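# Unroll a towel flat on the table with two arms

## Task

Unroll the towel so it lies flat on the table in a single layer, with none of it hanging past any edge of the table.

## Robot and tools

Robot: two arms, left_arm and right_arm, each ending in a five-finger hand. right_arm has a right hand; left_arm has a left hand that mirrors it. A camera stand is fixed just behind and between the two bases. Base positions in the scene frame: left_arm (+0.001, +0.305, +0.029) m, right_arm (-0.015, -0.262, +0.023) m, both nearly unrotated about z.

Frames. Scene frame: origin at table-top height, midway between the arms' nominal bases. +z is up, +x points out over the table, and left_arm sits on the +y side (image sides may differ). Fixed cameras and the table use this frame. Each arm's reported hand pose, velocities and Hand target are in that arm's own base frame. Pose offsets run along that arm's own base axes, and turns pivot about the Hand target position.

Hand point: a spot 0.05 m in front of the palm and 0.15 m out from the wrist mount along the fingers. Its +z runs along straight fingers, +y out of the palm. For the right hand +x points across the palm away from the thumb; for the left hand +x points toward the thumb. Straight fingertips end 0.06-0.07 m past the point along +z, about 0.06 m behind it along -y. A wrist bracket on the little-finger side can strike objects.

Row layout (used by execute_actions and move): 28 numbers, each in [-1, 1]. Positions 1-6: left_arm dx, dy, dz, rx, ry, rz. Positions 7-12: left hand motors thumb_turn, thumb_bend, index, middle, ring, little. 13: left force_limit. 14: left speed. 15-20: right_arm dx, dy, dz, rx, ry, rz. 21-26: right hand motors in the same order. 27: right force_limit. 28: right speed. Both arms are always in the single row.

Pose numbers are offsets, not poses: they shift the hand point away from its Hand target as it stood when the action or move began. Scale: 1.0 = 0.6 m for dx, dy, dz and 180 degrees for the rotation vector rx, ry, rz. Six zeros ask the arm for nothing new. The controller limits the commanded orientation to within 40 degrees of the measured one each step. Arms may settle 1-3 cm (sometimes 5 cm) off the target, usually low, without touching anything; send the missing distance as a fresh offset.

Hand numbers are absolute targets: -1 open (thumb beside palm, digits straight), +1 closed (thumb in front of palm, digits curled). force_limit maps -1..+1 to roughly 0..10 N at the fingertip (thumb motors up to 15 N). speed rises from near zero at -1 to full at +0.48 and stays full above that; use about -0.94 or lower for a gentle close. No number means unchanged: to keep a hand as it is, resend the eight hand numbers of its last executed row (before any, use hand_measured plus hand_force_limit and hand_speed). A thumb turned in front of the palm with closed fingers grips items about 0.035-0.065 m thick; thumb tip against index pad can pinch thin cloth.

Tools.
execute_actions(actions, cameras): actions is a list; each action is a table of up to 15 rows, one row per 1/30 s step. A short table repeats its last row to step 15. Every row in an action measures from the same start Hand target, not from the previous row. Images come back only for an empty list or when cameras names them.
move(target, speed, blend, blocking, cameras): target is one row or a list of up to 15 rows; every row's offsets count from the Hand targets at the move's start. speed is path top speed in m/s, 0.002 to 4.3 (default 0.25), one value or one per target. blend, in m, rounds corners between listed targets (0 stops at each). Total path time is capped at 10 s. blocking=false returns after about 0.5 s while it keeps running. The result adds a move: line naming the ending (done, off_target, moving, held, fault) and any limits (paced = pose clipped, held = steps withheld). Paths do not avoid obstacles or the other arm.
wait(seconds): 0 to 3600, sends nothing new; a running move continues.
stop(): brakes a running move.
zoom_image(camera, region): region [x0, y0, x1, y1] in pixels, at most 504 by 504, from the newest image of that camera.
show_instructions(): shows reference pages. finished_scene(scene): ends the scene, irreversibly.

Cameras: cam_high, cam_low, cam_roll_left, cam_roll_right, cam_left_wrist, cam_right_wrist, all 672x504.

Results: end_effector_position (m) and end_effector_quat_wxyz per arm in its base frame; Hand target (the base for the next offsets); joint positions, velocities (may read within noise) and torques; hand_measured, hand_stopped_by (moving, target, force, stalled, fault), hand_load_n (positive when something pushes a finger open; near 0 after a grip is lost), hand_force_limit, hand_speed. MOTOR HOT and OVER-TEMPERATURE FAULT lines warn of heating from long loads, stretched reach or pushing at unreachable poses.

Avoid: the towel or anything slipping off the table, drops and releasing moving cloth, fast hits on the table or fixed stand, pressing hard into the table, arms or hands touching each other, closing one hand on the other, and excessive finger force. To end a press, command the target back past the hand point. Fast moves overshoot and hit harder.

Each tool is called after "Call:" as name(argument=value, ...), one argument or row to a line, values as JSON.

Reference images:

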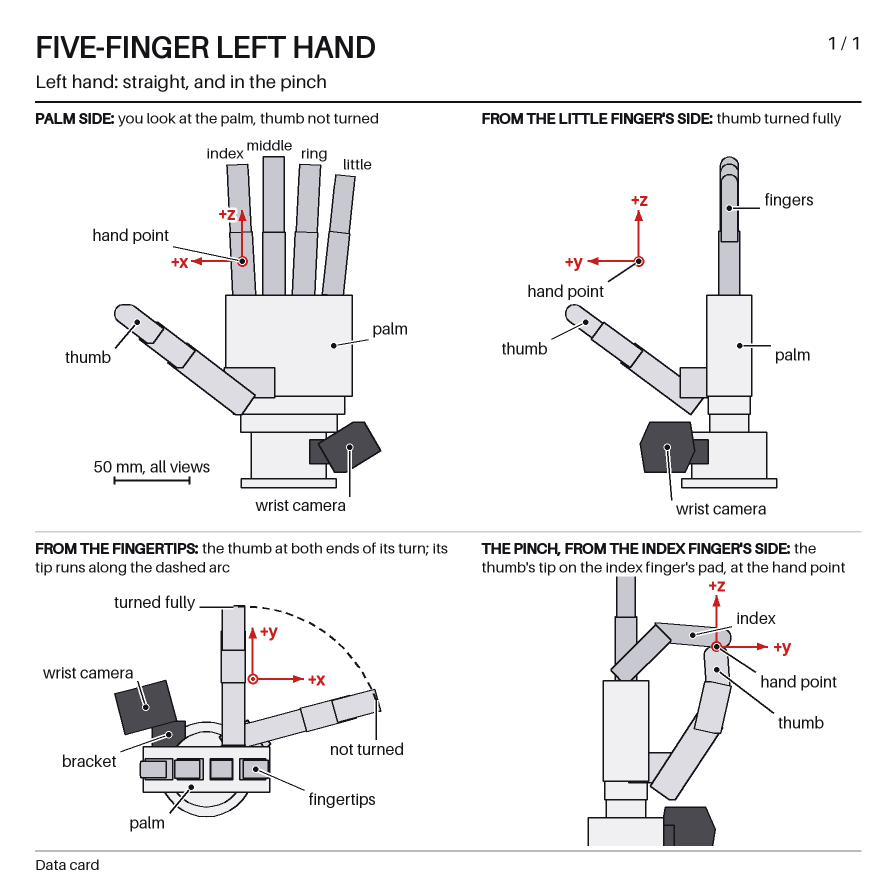

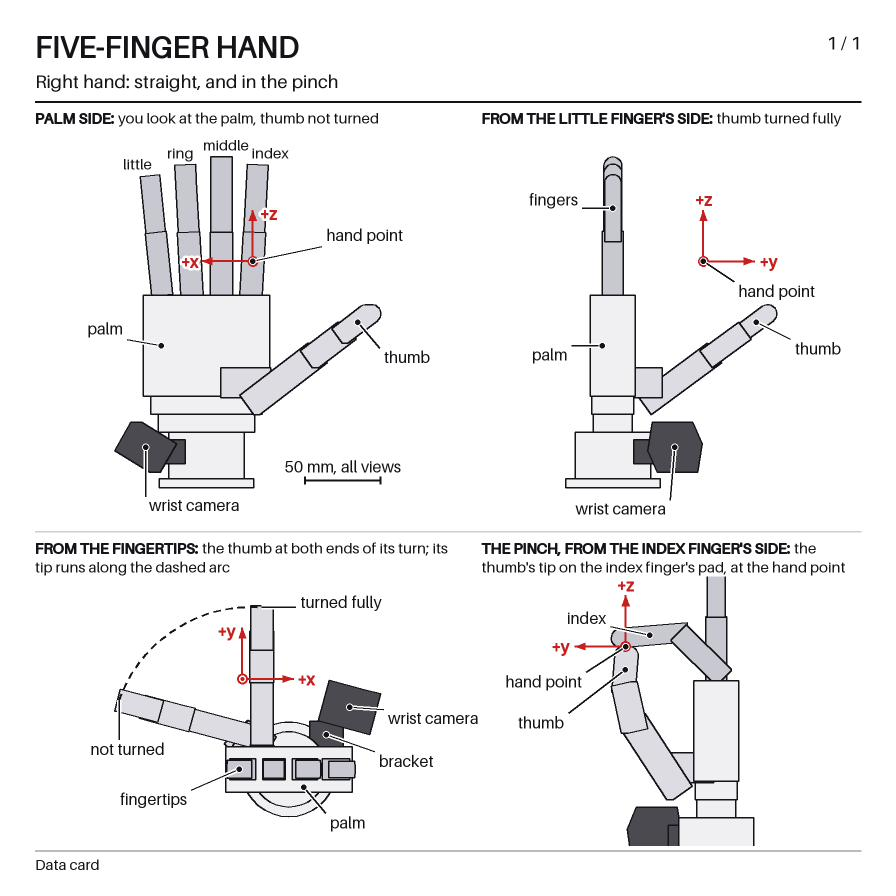

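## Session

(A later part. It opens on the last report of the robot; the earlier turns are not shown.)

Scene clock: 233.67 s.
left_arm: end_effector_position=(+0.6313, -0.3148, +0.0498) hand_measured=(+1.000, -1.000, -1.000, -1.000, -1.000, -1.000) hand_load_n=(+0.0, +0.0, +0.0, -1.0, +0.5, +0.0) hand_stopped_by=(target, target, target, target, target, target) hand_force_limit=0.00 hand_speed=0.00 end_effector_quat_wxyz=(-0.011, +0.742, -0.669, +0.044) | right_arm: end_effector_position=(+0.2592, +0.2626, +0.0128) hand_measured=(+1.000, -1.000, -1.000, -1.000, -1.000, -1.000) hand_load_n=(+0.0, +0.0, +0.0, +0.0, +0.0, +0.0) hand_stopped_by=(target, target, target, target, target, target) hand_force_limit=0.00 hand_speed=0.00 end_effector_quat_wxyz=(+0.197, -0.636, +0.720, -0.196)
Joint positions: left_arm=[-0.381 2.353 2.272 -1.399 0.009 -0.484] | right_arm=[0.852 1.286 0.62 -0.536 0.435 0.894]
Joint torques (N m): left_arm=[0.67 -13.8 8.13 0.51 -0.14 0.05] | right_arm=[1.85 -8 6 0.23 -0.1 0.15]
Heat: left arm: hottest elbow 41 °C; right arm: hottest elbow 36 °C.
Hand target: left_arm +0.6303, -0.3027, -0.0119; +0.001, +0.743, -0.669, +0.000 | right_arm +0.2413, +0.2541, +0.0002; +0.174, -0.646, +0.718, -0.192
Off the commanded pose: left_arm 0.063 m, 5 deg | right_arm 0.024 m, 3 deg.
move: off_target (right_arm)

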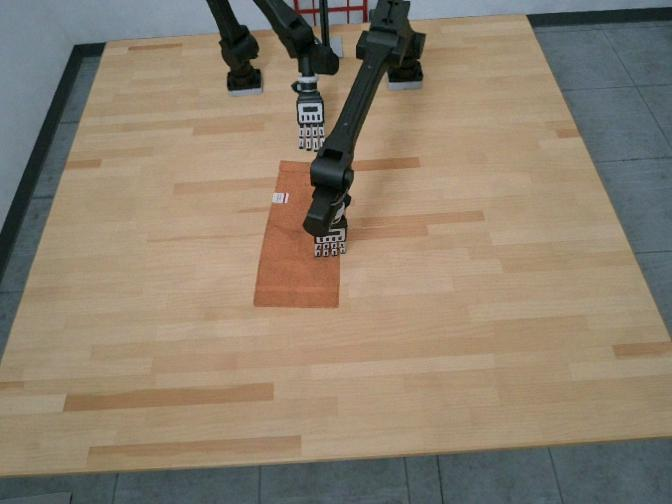

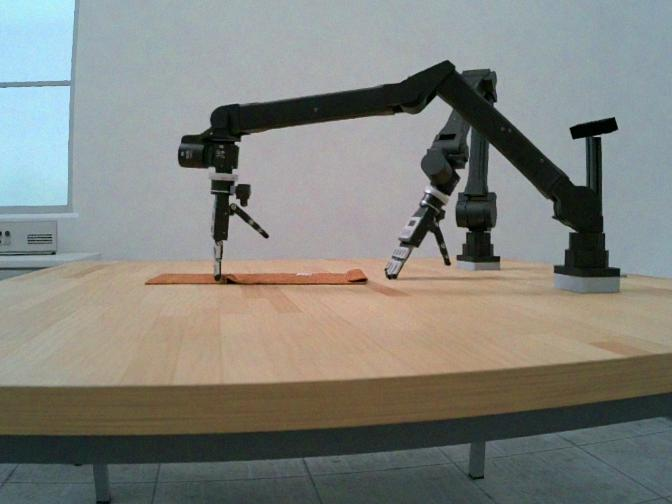

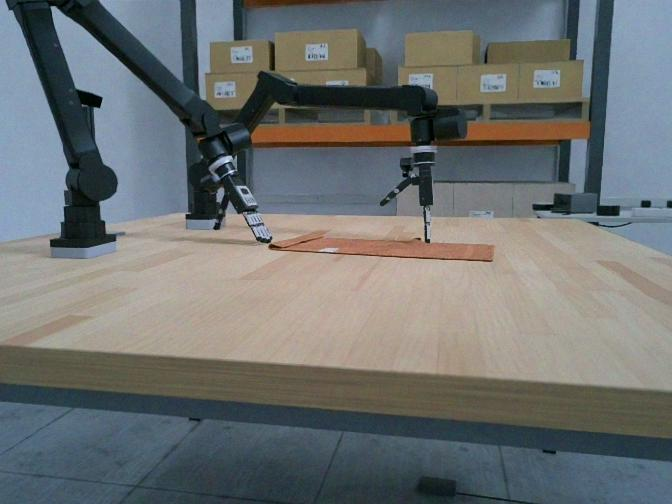

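Call:
move(
  target=[
    [0,0,0.0,0,0,0,1,-1,-1,-1,-1,-1,0,0,0,0,0.11,0,0,0,1,-1,-1,-1,-1,-1,0,0],
    [0,0,0.0,0,0,0,1,-1,-1,-1,-1,-1,0,0,0.183,0,0.11,0,0,0,1,-1,-1,-1,-1,-1,0,0],
    [0,0,0.0,0,0,0,1,-1,-1,-1,-1,-1,0,0,0.183,0,0.01,0,0,0,1,-1,-1,-1,-1,-1,0,0],
    [0,0,0.0,0,0,0,1,-1,-1,-1,-1,-1,0,0,-0.03,0,0,0,0,0,1,-1,-1,-1,-1,-1,0,0],
  ],
  speed=[0.15,0.15,0.08,0.06],
  blend=[0.01,0.01,0,0],
  cameras=["cam_high","cam_roll_left","cam_roll_right"],
)

Call:
zoom_image(
  camera="cam_high",
  region=[240, 130, 380, 310],
)

Call:
zoom_image(
  camera="cam_roll_left",
  region=[320, 220, 420, 300],
)

Call:
zoom_image(
  camera="cam_roll_right",
  region=[210, 200, 340, 280],
)

Scene clock: 239.23 s.
left_arm: end_effector_position=(+0.6313, -0.3148, +0.0498) hand_measured=(+1.000, -1.000, -1.000, -1.000, -1.000, -1.000) hand_load_n=(+0.0, +0.0, +0.0, -1.0, +0.0, +0.0) hand_stopped_by=(target, target, target, target, target, target) hand_force_limit=0.00 hand_speed=0.00 end_effector_quat_wxyz=(-0.011, +0.742, -0.669, +0.044) | right_arm: end_effector_position=(+0.2405, +0.2630, +0.0123) hand_measured=(+1.000, -1.000, -1.000, -1.000, -1.000, -1.000) hand_load_n=(+0.0, +0.0, +0.0, +0.0, +0.0, +0.0) hand_stopped_by=(target, target, target, target, target, target) hand_force_limit=0.00 hand_speed=0.00 end_effector_quat_wxyz=(+0.196, -0.636, +0.720, -0.195)
Joint positions: left_arm=[-0.381 2.353 2.272 -1.399 0.009 -0.484] | right_arm=[0.9 1.256 0.596 -0.564 0.451 0.944]
Joint torques (N m): left_arm=[0.73 -13.8 8.12 0.51 -0.14 0.05] | right_arm=[1.85 -7.47 6.01 0.23 -0.13 0.16]
Heat: left arm: hottest elbow 41 °C; right arm: hottest elbow 36 °C.
Hand target: left_arm +0.6303, -0.3027, -0.0119; +0.001, +0.743, -0.669, +0.000 | right_arm +0.2232, +0.2541, +0.0001; +0.174, -0.646, +0.718, -0.192
Off the commanded pose: left_arm 0.063 m, 5 deg | right_arm 0.023 m, 3 deg.
move: off_target (right_arm)

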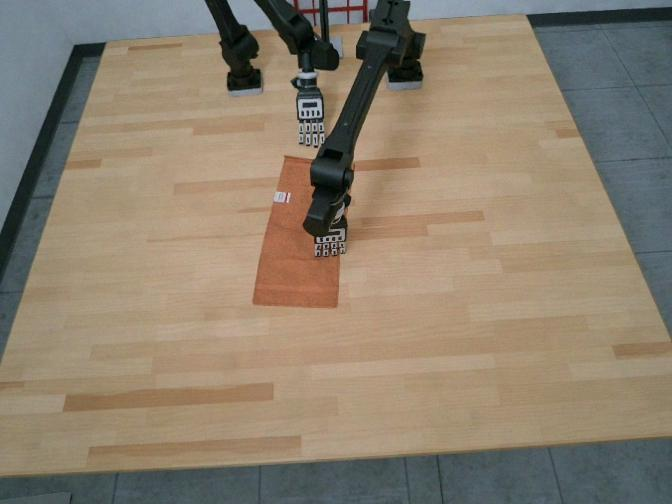

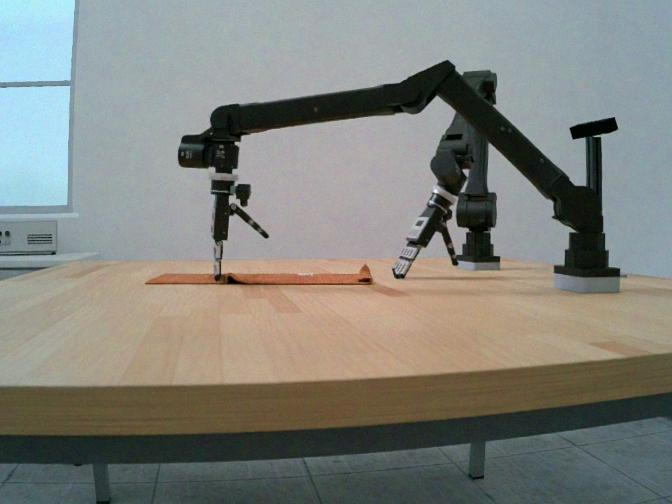

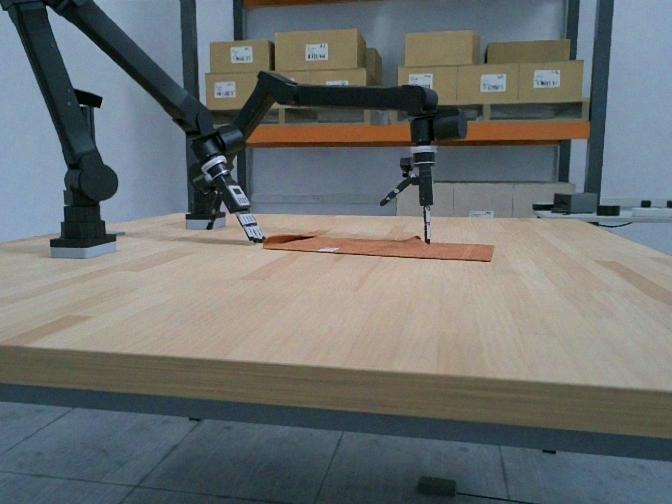

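Scaled by 2.800.

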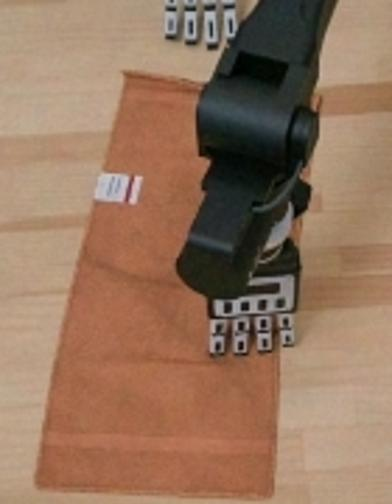

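Scaled by 5.040.

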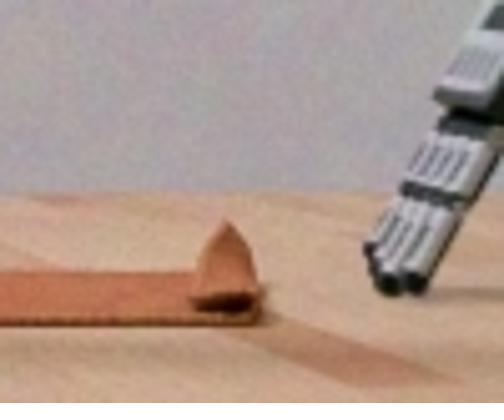

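Scaled by 3.877.

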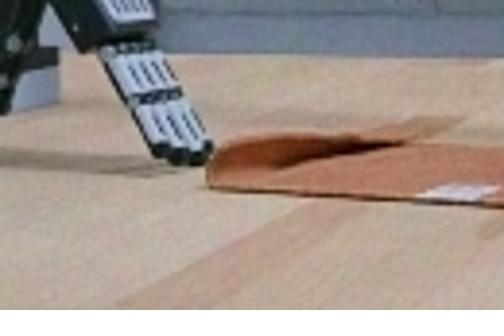

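Call:
move(
  target=[
    [0,0,0.0,0,0,0,1,-1,-1,-1,-1,-1,0,0,0,0,0.15,0,0,0,1,-1,-1,-1,-1,-1,0,0],
    [0,0,0.0,0,0,0,1,-1,-1,-1,-1,-1,0,0,0.23,0.03,0.15,0,0,0,1,-1,-1,-1,-1,-1,0,0],
    [0,0,0.0,0,0,0,1,-1,-1,-1,-1,-1,0,0,0.23,0.03,0.02,0,0,0,1,-1,-1,-1,-1,-1,0,0],
    [0,0,0.0,0,0,0,1,-1,-1,-1,-1,-1,0,0,0.0,0.03,0.01,0,0,0,1,-1,-1,-1,-1,-1,0,0],
  ],
  speed=[0.15,0.15,0.08,0.08],
  blend=[0.01,0.01,0,0],
  cameras=["cam_high","cam_roll_left","cam_roll_right"],
)

Call:
zoom_image(
  camera="cam_high",
  region=[240, 130, 380, 310],
)

Call:
zoom_image(
  camera="cam_roll_left",
  region=[320, 220, 420, 300],
)

Call:
zoom_image(
  camera="cam_roll_right",
  region=[210, 200, 340, 280],
)

Scene clock: 245.23 s.
left_arm: end_effector_position=(+0.6313, -0.3148, +0.0498) hand_measured=(+1.000, -1.000, -1.000, -1.000, -1.000, -1.000) hand_load_n=(+0.0, +0.0, +0.0, -1.0, +0.0, +0.0) hand_stopped_by=(target, target, target, target, target, target) hand_force_limit=0.00 hand_speed=0.00 end_effector_quat_wxyz=(-0.011, +0.742, -0.669, +0.044) | right_arm: end_effector_position=(+0.2353, +0.2793, +0.0141) hand_measured=(+1.000, -1.000, -1.000, -1.000, -1.000, -1.000) hand_load_n=(+0.0, +0.0, +0.0, +0.0, +0.0, +0.0) hand_stopped_by=(target, target, target, target, target, target) hand_force_limit=0.00 hand_speed=0.00 end_effector_quat_wxyz=(+0.190, -0.641, +0.718, -0.194)
Joint positions: left_arm=[-0.381 2.353 2.272 -1.399 0.009 -0.484] | right_arm=[0.942 1.291 0.637 -0.601 0.458 0.982]
Joint torques (N m): left_arm=[0.73 -13.74 8.13 0.51 -0.14 0.05] | right_arm=[1.38 -8.18 6.56 0.34 -0.01 0.19]
Heat: left arm: hottest elbow 41 °C; right arm: hottest elbow 36 °C.
Hand target: left_arm +0.6303, -0.3027, -0.0119; +0.001, +0.743, -0.669, +0.000 | right_arm +0.2233, +0.2721, +0.0061; +0.174, -0.646, +0.718, -0.192
Off the commanded pose: left_arm 0.063 m, 5 deg | right_arm 0.016 m, 2 deg.
move: off_target (right_arm)

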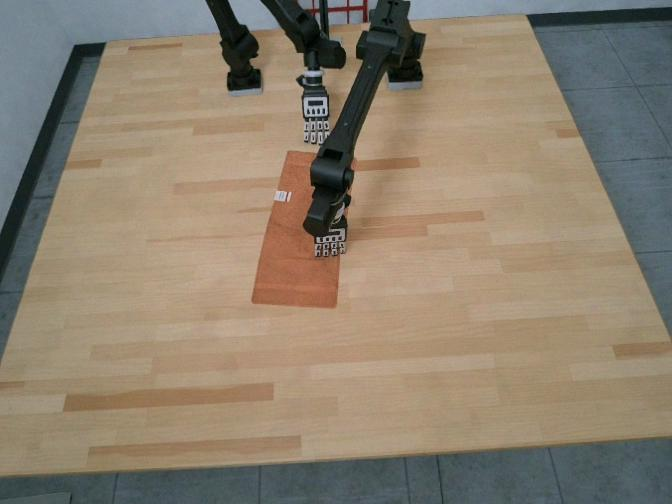

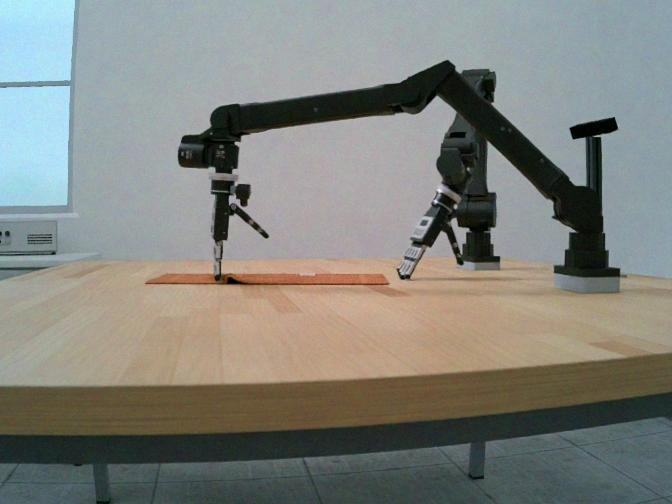

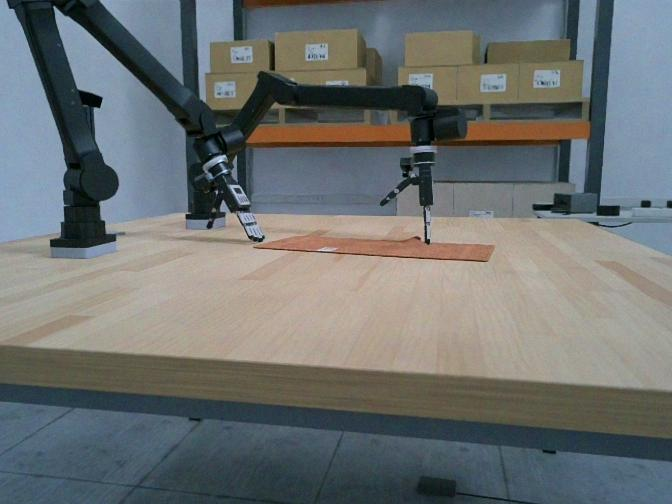

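Scaled by 2.800.

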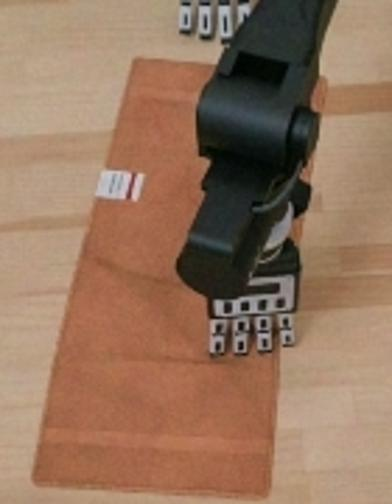

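Scaled by 5.040.

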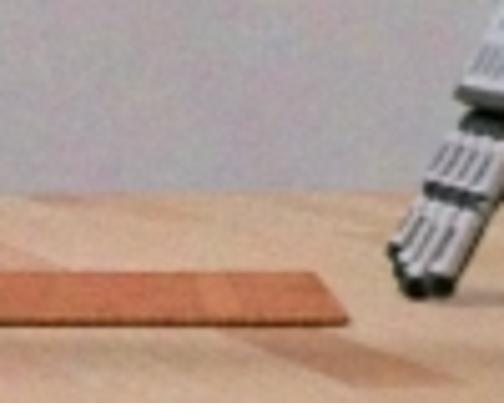

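Scaled by 3.877.

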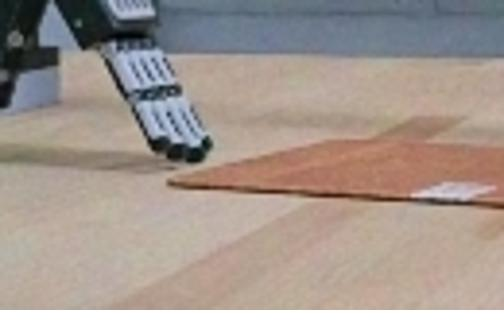

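Call:
move(
  target=[
    [0,0,0.12,0,0,0,1,-1,-1,-1,-1,-1,0,0,0,0,0.1,0,0,0,1,-1,-1,-1,-1,-1,0,0],
    [0,0,0.3,0,0,0,1,-1,-1,-1,-1,-1,0,0,0,0,0.25,0,0,0,1,-1,-1,-1,-1,-1,0,0],
    [-0.25,0.45,0.3,0,0,0,1,-1,-1,-1,-1,-1,0,0,0,-0.15,0.25,0,0,0,1,-1,-1,-1,-1,-1,0,0],
  ],
  speed=[0.08,0.15,0.25],
  cameras=["cam_high","cam_low","cam_roll_left","cam_roll_right"],
)

Call:
zoom_image(
  camera="cam_high",
  region=[230, 130, 370, 320],
)

Call:
zoom_image(
  camera="cam_roll_left",
  region=[130, 210, 410, 310],
)

Call:
zoom_image(
  camera="cam_roll_right",
  region=[230, 200, 510, 290],
)

Call:
zoom_image(
  camera="cam_low",
  region=[330, 220, 530, 350],
)

Scene clock: 250.47 s.
left_arm: end_effector_position=(+0.4818, -0.0301, +0.1696) hand_measured=(+1.000, -1.000, -1.000, -1.000, -1.000, -1.000) hand_load_n=(+0.0, +0.0, -0.5, +0.0, +0.0, +0.0) hand_stopped_by=(target, target, target, target, target, target) hand_force_limit=0.00 hand_speed=0.00 end_effector_quat_wxyz=(+0.002, +0.750, -0.662, -0.002) | right_arm: end_effector_position=(+0.2263, +0.1884, +0.1604) hand_measured=(+1.000, -1.000, -1.000, -1.000, -1.000, -1.000) hand_load_n=(+0.0, +0.0, +0.0, +0.0, +0.0, +0.0) hand_stopped_by=(target, target, target, target, target, target) hand_force_limit=0.00 hand_speed=0.00 end_effector_quat_wxyz=(+0.181, -0.643, +0.719, -0.191)
Joint positions: left_arm=[0.016 1.763 1.627 -1.441 0.001 -0.109] | right_arm=[0.739 0.872 0.773 -1.09 0.382 0.776]
Joint torques (N m): left_arm=[-0.56 -14.27 6.79 0.95 0.12 0.02] | right_arm=[-0.32 -4.72 8.98 1.13 0.11 -0.06]
Heat: left arm: hottest elbow 41 °C; right arm: hottest elbow 37 °C.
Hand target: left_arm +0.4803, -0.0326, +0.1681; +0.001, +0.743, -0.669, +0.000 | right_arm +0.2233, +0.1821, +0.1562; +0.174, -0.646, +0.718, -0.192
Off the commanded pose: left_arm 0.003 m, 1 deg | right_arm 0.008 m, 1 deg.
move: done

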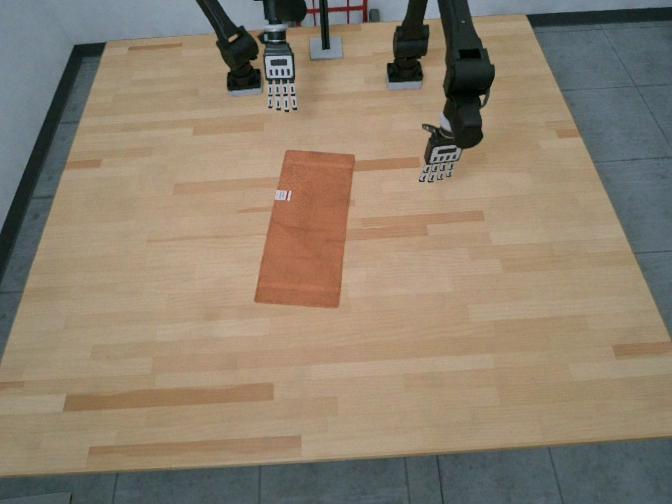

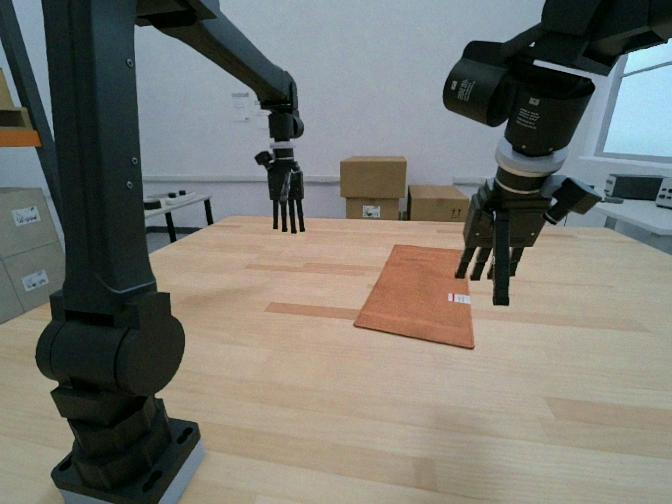

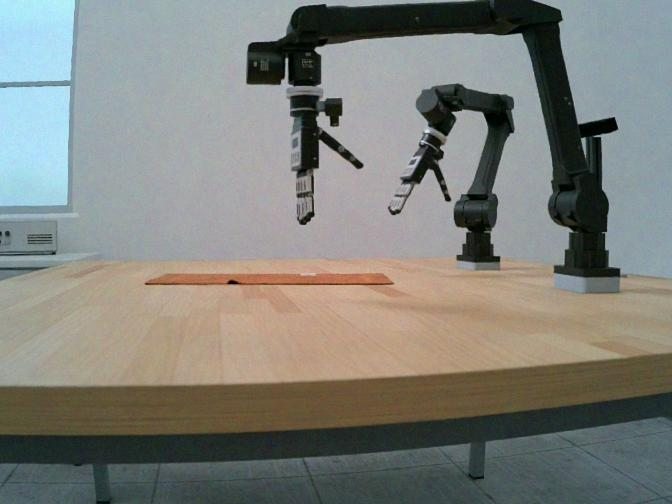

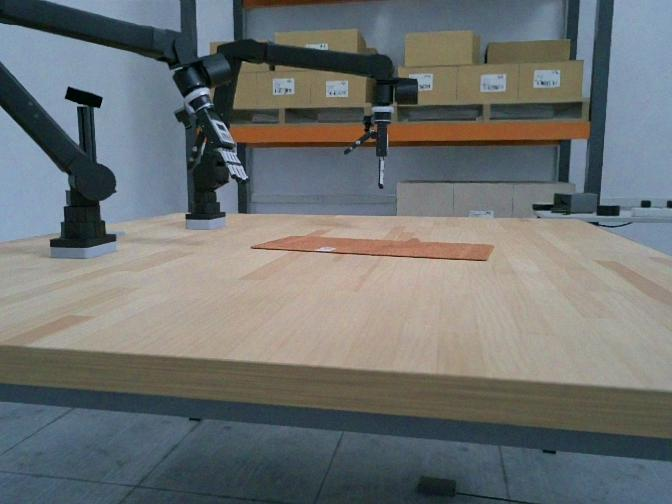

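Scaled by 2.653.

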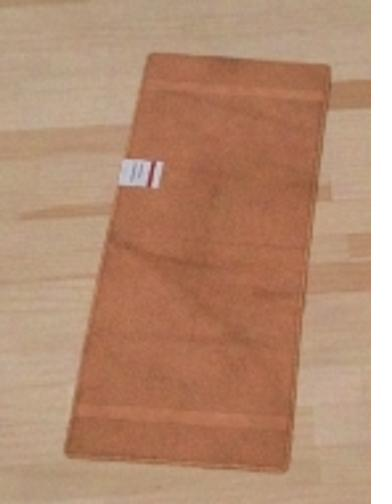

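Scaled by 1.800.

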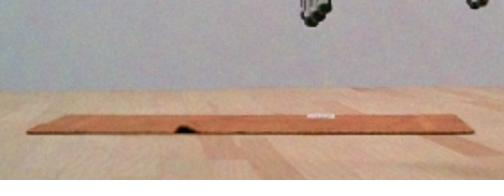

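Scaled by 1.800.

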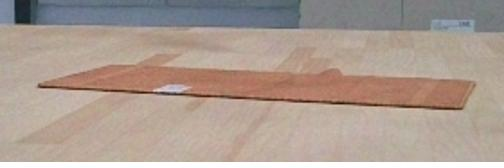

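Scaled by 2.520.

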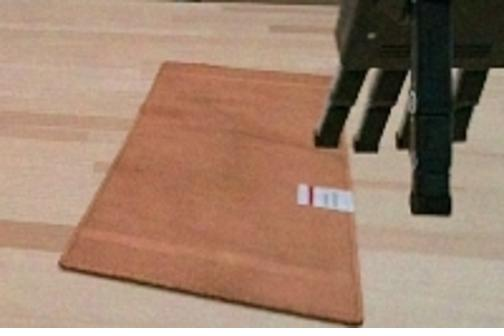

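Call:
move(
  target=[
    [0.283,-0.3,0.0,0,0,0,1,-1,-1,-1,-1,-1,0,0,0.264,0.12,-0.1,0,0,0,1,-1,-1,-1,-1,-1,0,0],
    [0.295,-0.44,-0.147,0,0,0,1,-1,-1,-1,-1,-1,0,0,0.264,0.12,-0.26,0,0,0,1,-1,-1,-1,-1,-1,0,0],
    [0.295,-0.44,-0.29,0,0,0,1,-1,-1,-1,-1,-1,0,0,0.264,0.12,-0.27,0,0,0,1,-1,-1,-1,-1,-1,0,0],
    [0.34,-0.44,-0.29,0,0,0,1,-1,-1,-1,-1,-1,0,0,0.25,0.12,-0.27,0,0,0,1,-1,-1,-1,-1,-1,0,0],
  ],
  speed=[0.2,0.12,0.07,0.05],
  cameras=["cam_high","cam_low","cam_roll_left","cam_roll_right"],
)

Call:
zoom_image(
  camera="cam_roll_left",
  region=[130, 210, 410, 310],
)

Call:
zoom_image(
  camera="cam_high",
  region=[230, 130, 370, 320],
)

Scene clock: 257.63 s.
left_arm: end_effector_position=(+0.6821, -0.3028, +0.0518) hand_measured=(+1.000, -1.000, -1.000, -1.000, -1.000, -1.000) hand_load_n=(+0.0, +0.0, +0.0, -3.0, +0.0, +0.0) hand_stopped_by=(target, target, target, target, target, target) hand_force_limit=0.00 hand_speed=0.00 end_effector_quat_wxyz=(-0.014, +0.740, -0.671, +0.039) | right_arm: end_effector_position=(+0.3891, +0.2633, +0.0194) hand_measured=(+1.000, -1.000, -1.000, -1.000, -1.000, -1.000) hand_load_n=(+0.0, +0.0, +0.0, +0.0, +0.0, +0.0) hand_stopped_by=(target, target, target, target, target, target) hand_force_limit=0.00 hand_speed=0.00 end_effector_quat_wxyz=(+0.202, -0.636, +0.718, -0.197)
Joint positions: left_arm=[-0.344 2.666 2.874 -1.697 0.004 -0.442] | right_arm=[0.611 1.511 0.856 -0.444 0.338 0.649]
Joint torques (N m): left_arm=[0.5 -15.97 8.64 0.85 0.04 -0.07] | right_arm=[0.73 -10.05 5.71 1.48 0.02 0.06]
Heat: left arm: hottest elbow 42 °C; right arm: hottest elbow 37 °C.
Hand target: left_arm +0.6842, -0.2966, -0.0059; +0.001, +0.743, -0.669, +0.000 | right_arm +0.3732, +0.2540, -0.0059; +0.174, -0.646, +0.718, -0.192
Off the commanded pose: left_arm 0.058 m, 5 deg | right_arm 0.031 m, 3 deg.
move: off_target (left_arm, right_arm)

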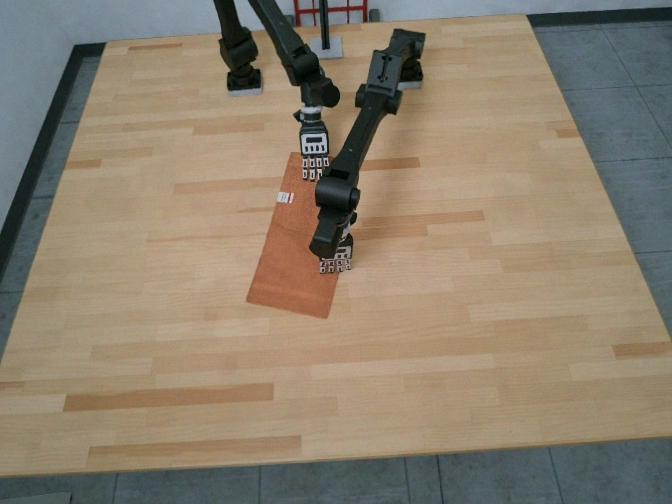

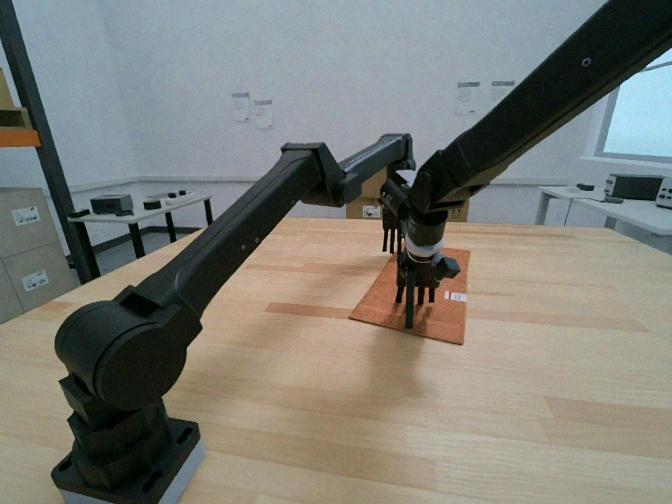

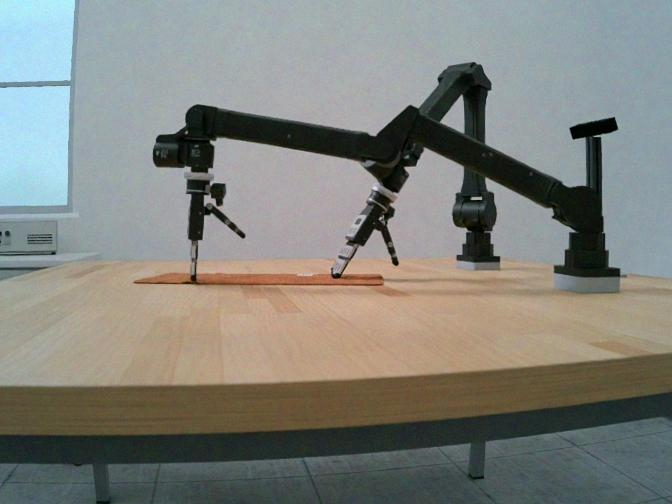

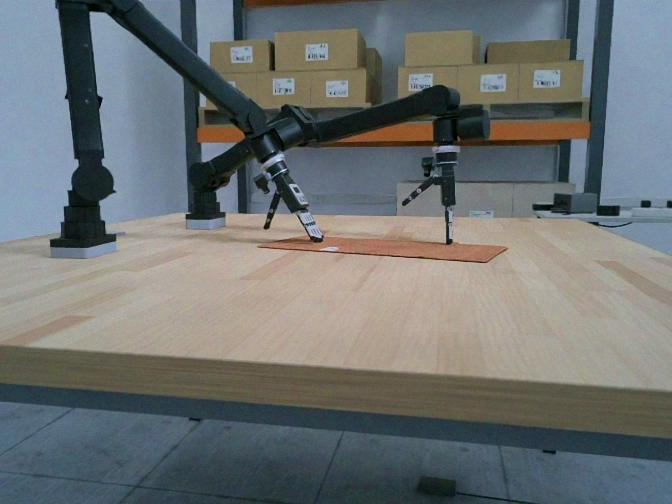

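Scaled by 1.800.

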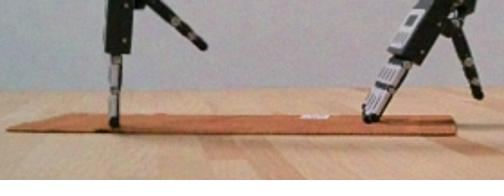

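Scaled by 2.653.

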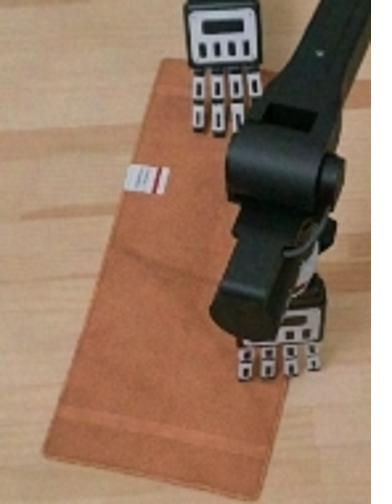

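Call:
move(
  target=[
    [-0.01,0,0.12,0,0,0,1,-1,-1,-1,-1,-1,0,0,0,0,0.1,0,0,0,1,-1,-1,-1,-1,-1,0,0],
    [-0.08,0,0.25,0,0,0,1,-1,-1,-1,-1,-1,0,0,-0.1,0,0.25,0,0,0,1,-1,-1,-1,-1,-1,0,0],
    [-0.25,0.4,0.25,0,0,0,1,-1,-1,-1,-1,-1,0,0,-0.2,-0.15,0.25,0,0,0,1,-1,-1,-1,-1,-1,0,0],
  ],
  speed=[0.08,0.15,0.25],
  cameras=["cam_high","cam_low","cam_roll_left","cam_roll_right"],
)

Call:
zoom_image(
  camera="cam_high",
  region=[230, 130, 370, 330],
)

Call:
zoom_image(
  camera="cam_roll_left",
  region=[130, 240, 270, 300],
)

Call:
zoom_image(
  camera="cam_roll_left",
  region=[260, 240, 400, 300],
)

Call:
zoom_image(
  camera="cam_roll_right",
  region=[250, 220, 520, 280],
)

Scene clock: 262.67 s.
left_arm: end_effector_position=(+0.5354, -0.0539, +0.1428) hand_measured=(+1.000, -1.000, -1.000, -1.000, -1.000, -1.000) hand_load_n=(+0.0, +0.0, +0.0, +0.0, +0.0, +0.0) hand_stopped_by=(target, target, target, target, target, target) hand_force_limit=0.00 hand_speed=0.00 end_effector_quat_wxyz=(+0.004, +0.750, -0.662, -0.004) | right_arm: end_effector_position=(+0.2584, +0.1712, +0.1494) hand_measured=(+1.000, -1.000, -1.000, -1.000, -1.000, -1.000) hand_load_n=(+0.0, +0.0, +0.0, +0.0, +0.0, +0.0) hand_stopped_by=(target, target, target, target, target, target) hand_force_limit=0.00 hand_speed=0.00 end_effector_quat_wxyz=(+0.185, -0.642, +0.719, -0.192)
Joint positions: left_arm=[-0.026 1.923 1.786 -1.445 0.001 -0.15] | right_arm=[0.604 0.906 0.756 -0.983 0.329 0.643]
Joint torques (N m): left_arm=[-0.5 -16.62 6.83 0.95 0.11 0.06] | right_arm=[-0.26 -5.01 9.05 0.94 0.07 -0.07]
Heat: left arm: hottest elbow 42 °C; right arm: hottest elbow 37 °C.
Hand target: left_arm +0.5342, -0.0566, +0.1439; +0.001, +0.743, -0.669, +0.000 | right_arm +0.2532, +0.1640, +0.1440; +0.174, -0.646, +0.718, -0.192
Off the commanded pose: left_arm 0.003 m, 1 deg | right_arm 0.010 m, 1 deg.
move: done

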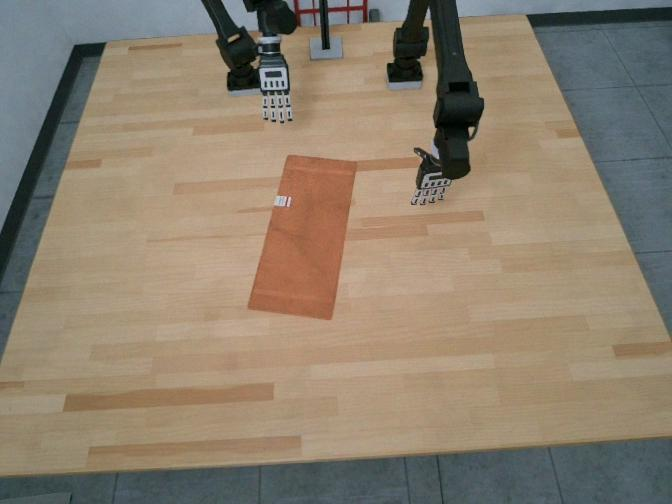

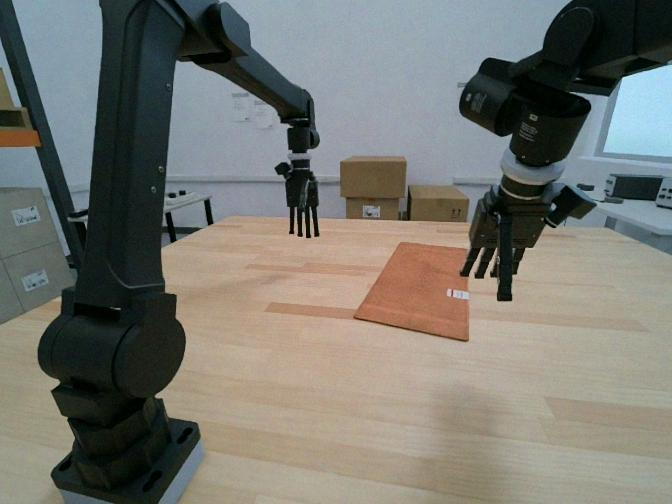

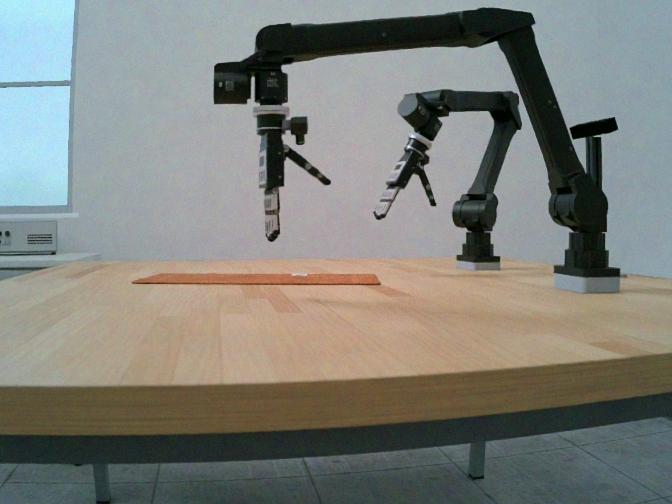

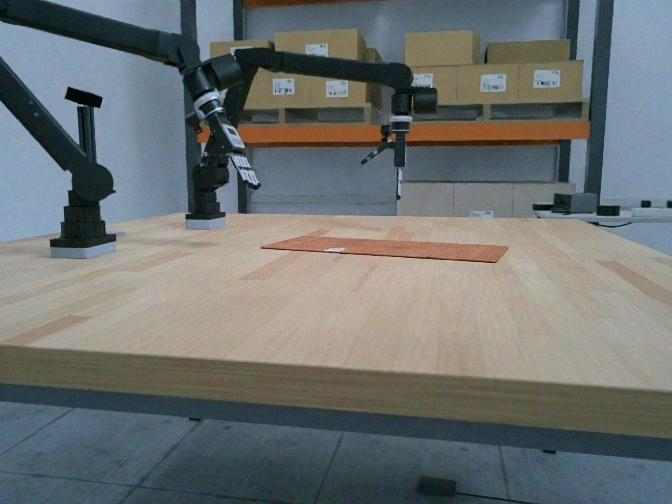

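Scaled by 2.520.

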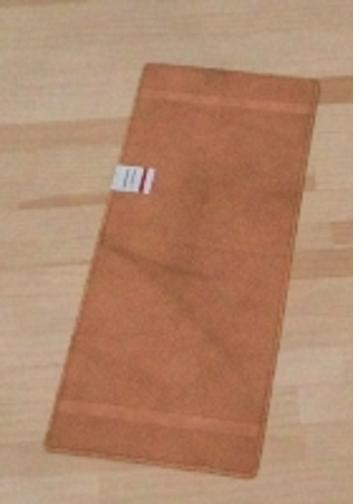

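Scaled by 3.600.

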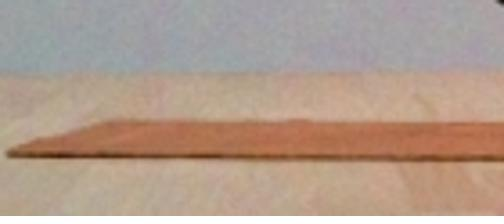

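Scaled by 3.600.

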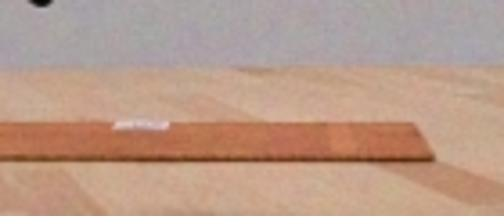

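Scaled by 1.867.

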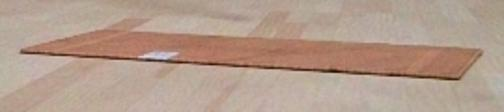

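The towel is unrolled and flat in a single layer. It lies well inside the table's edges, with both hands clear of it.

Call:
finished_scene(
)

The scene is finished: the task was done.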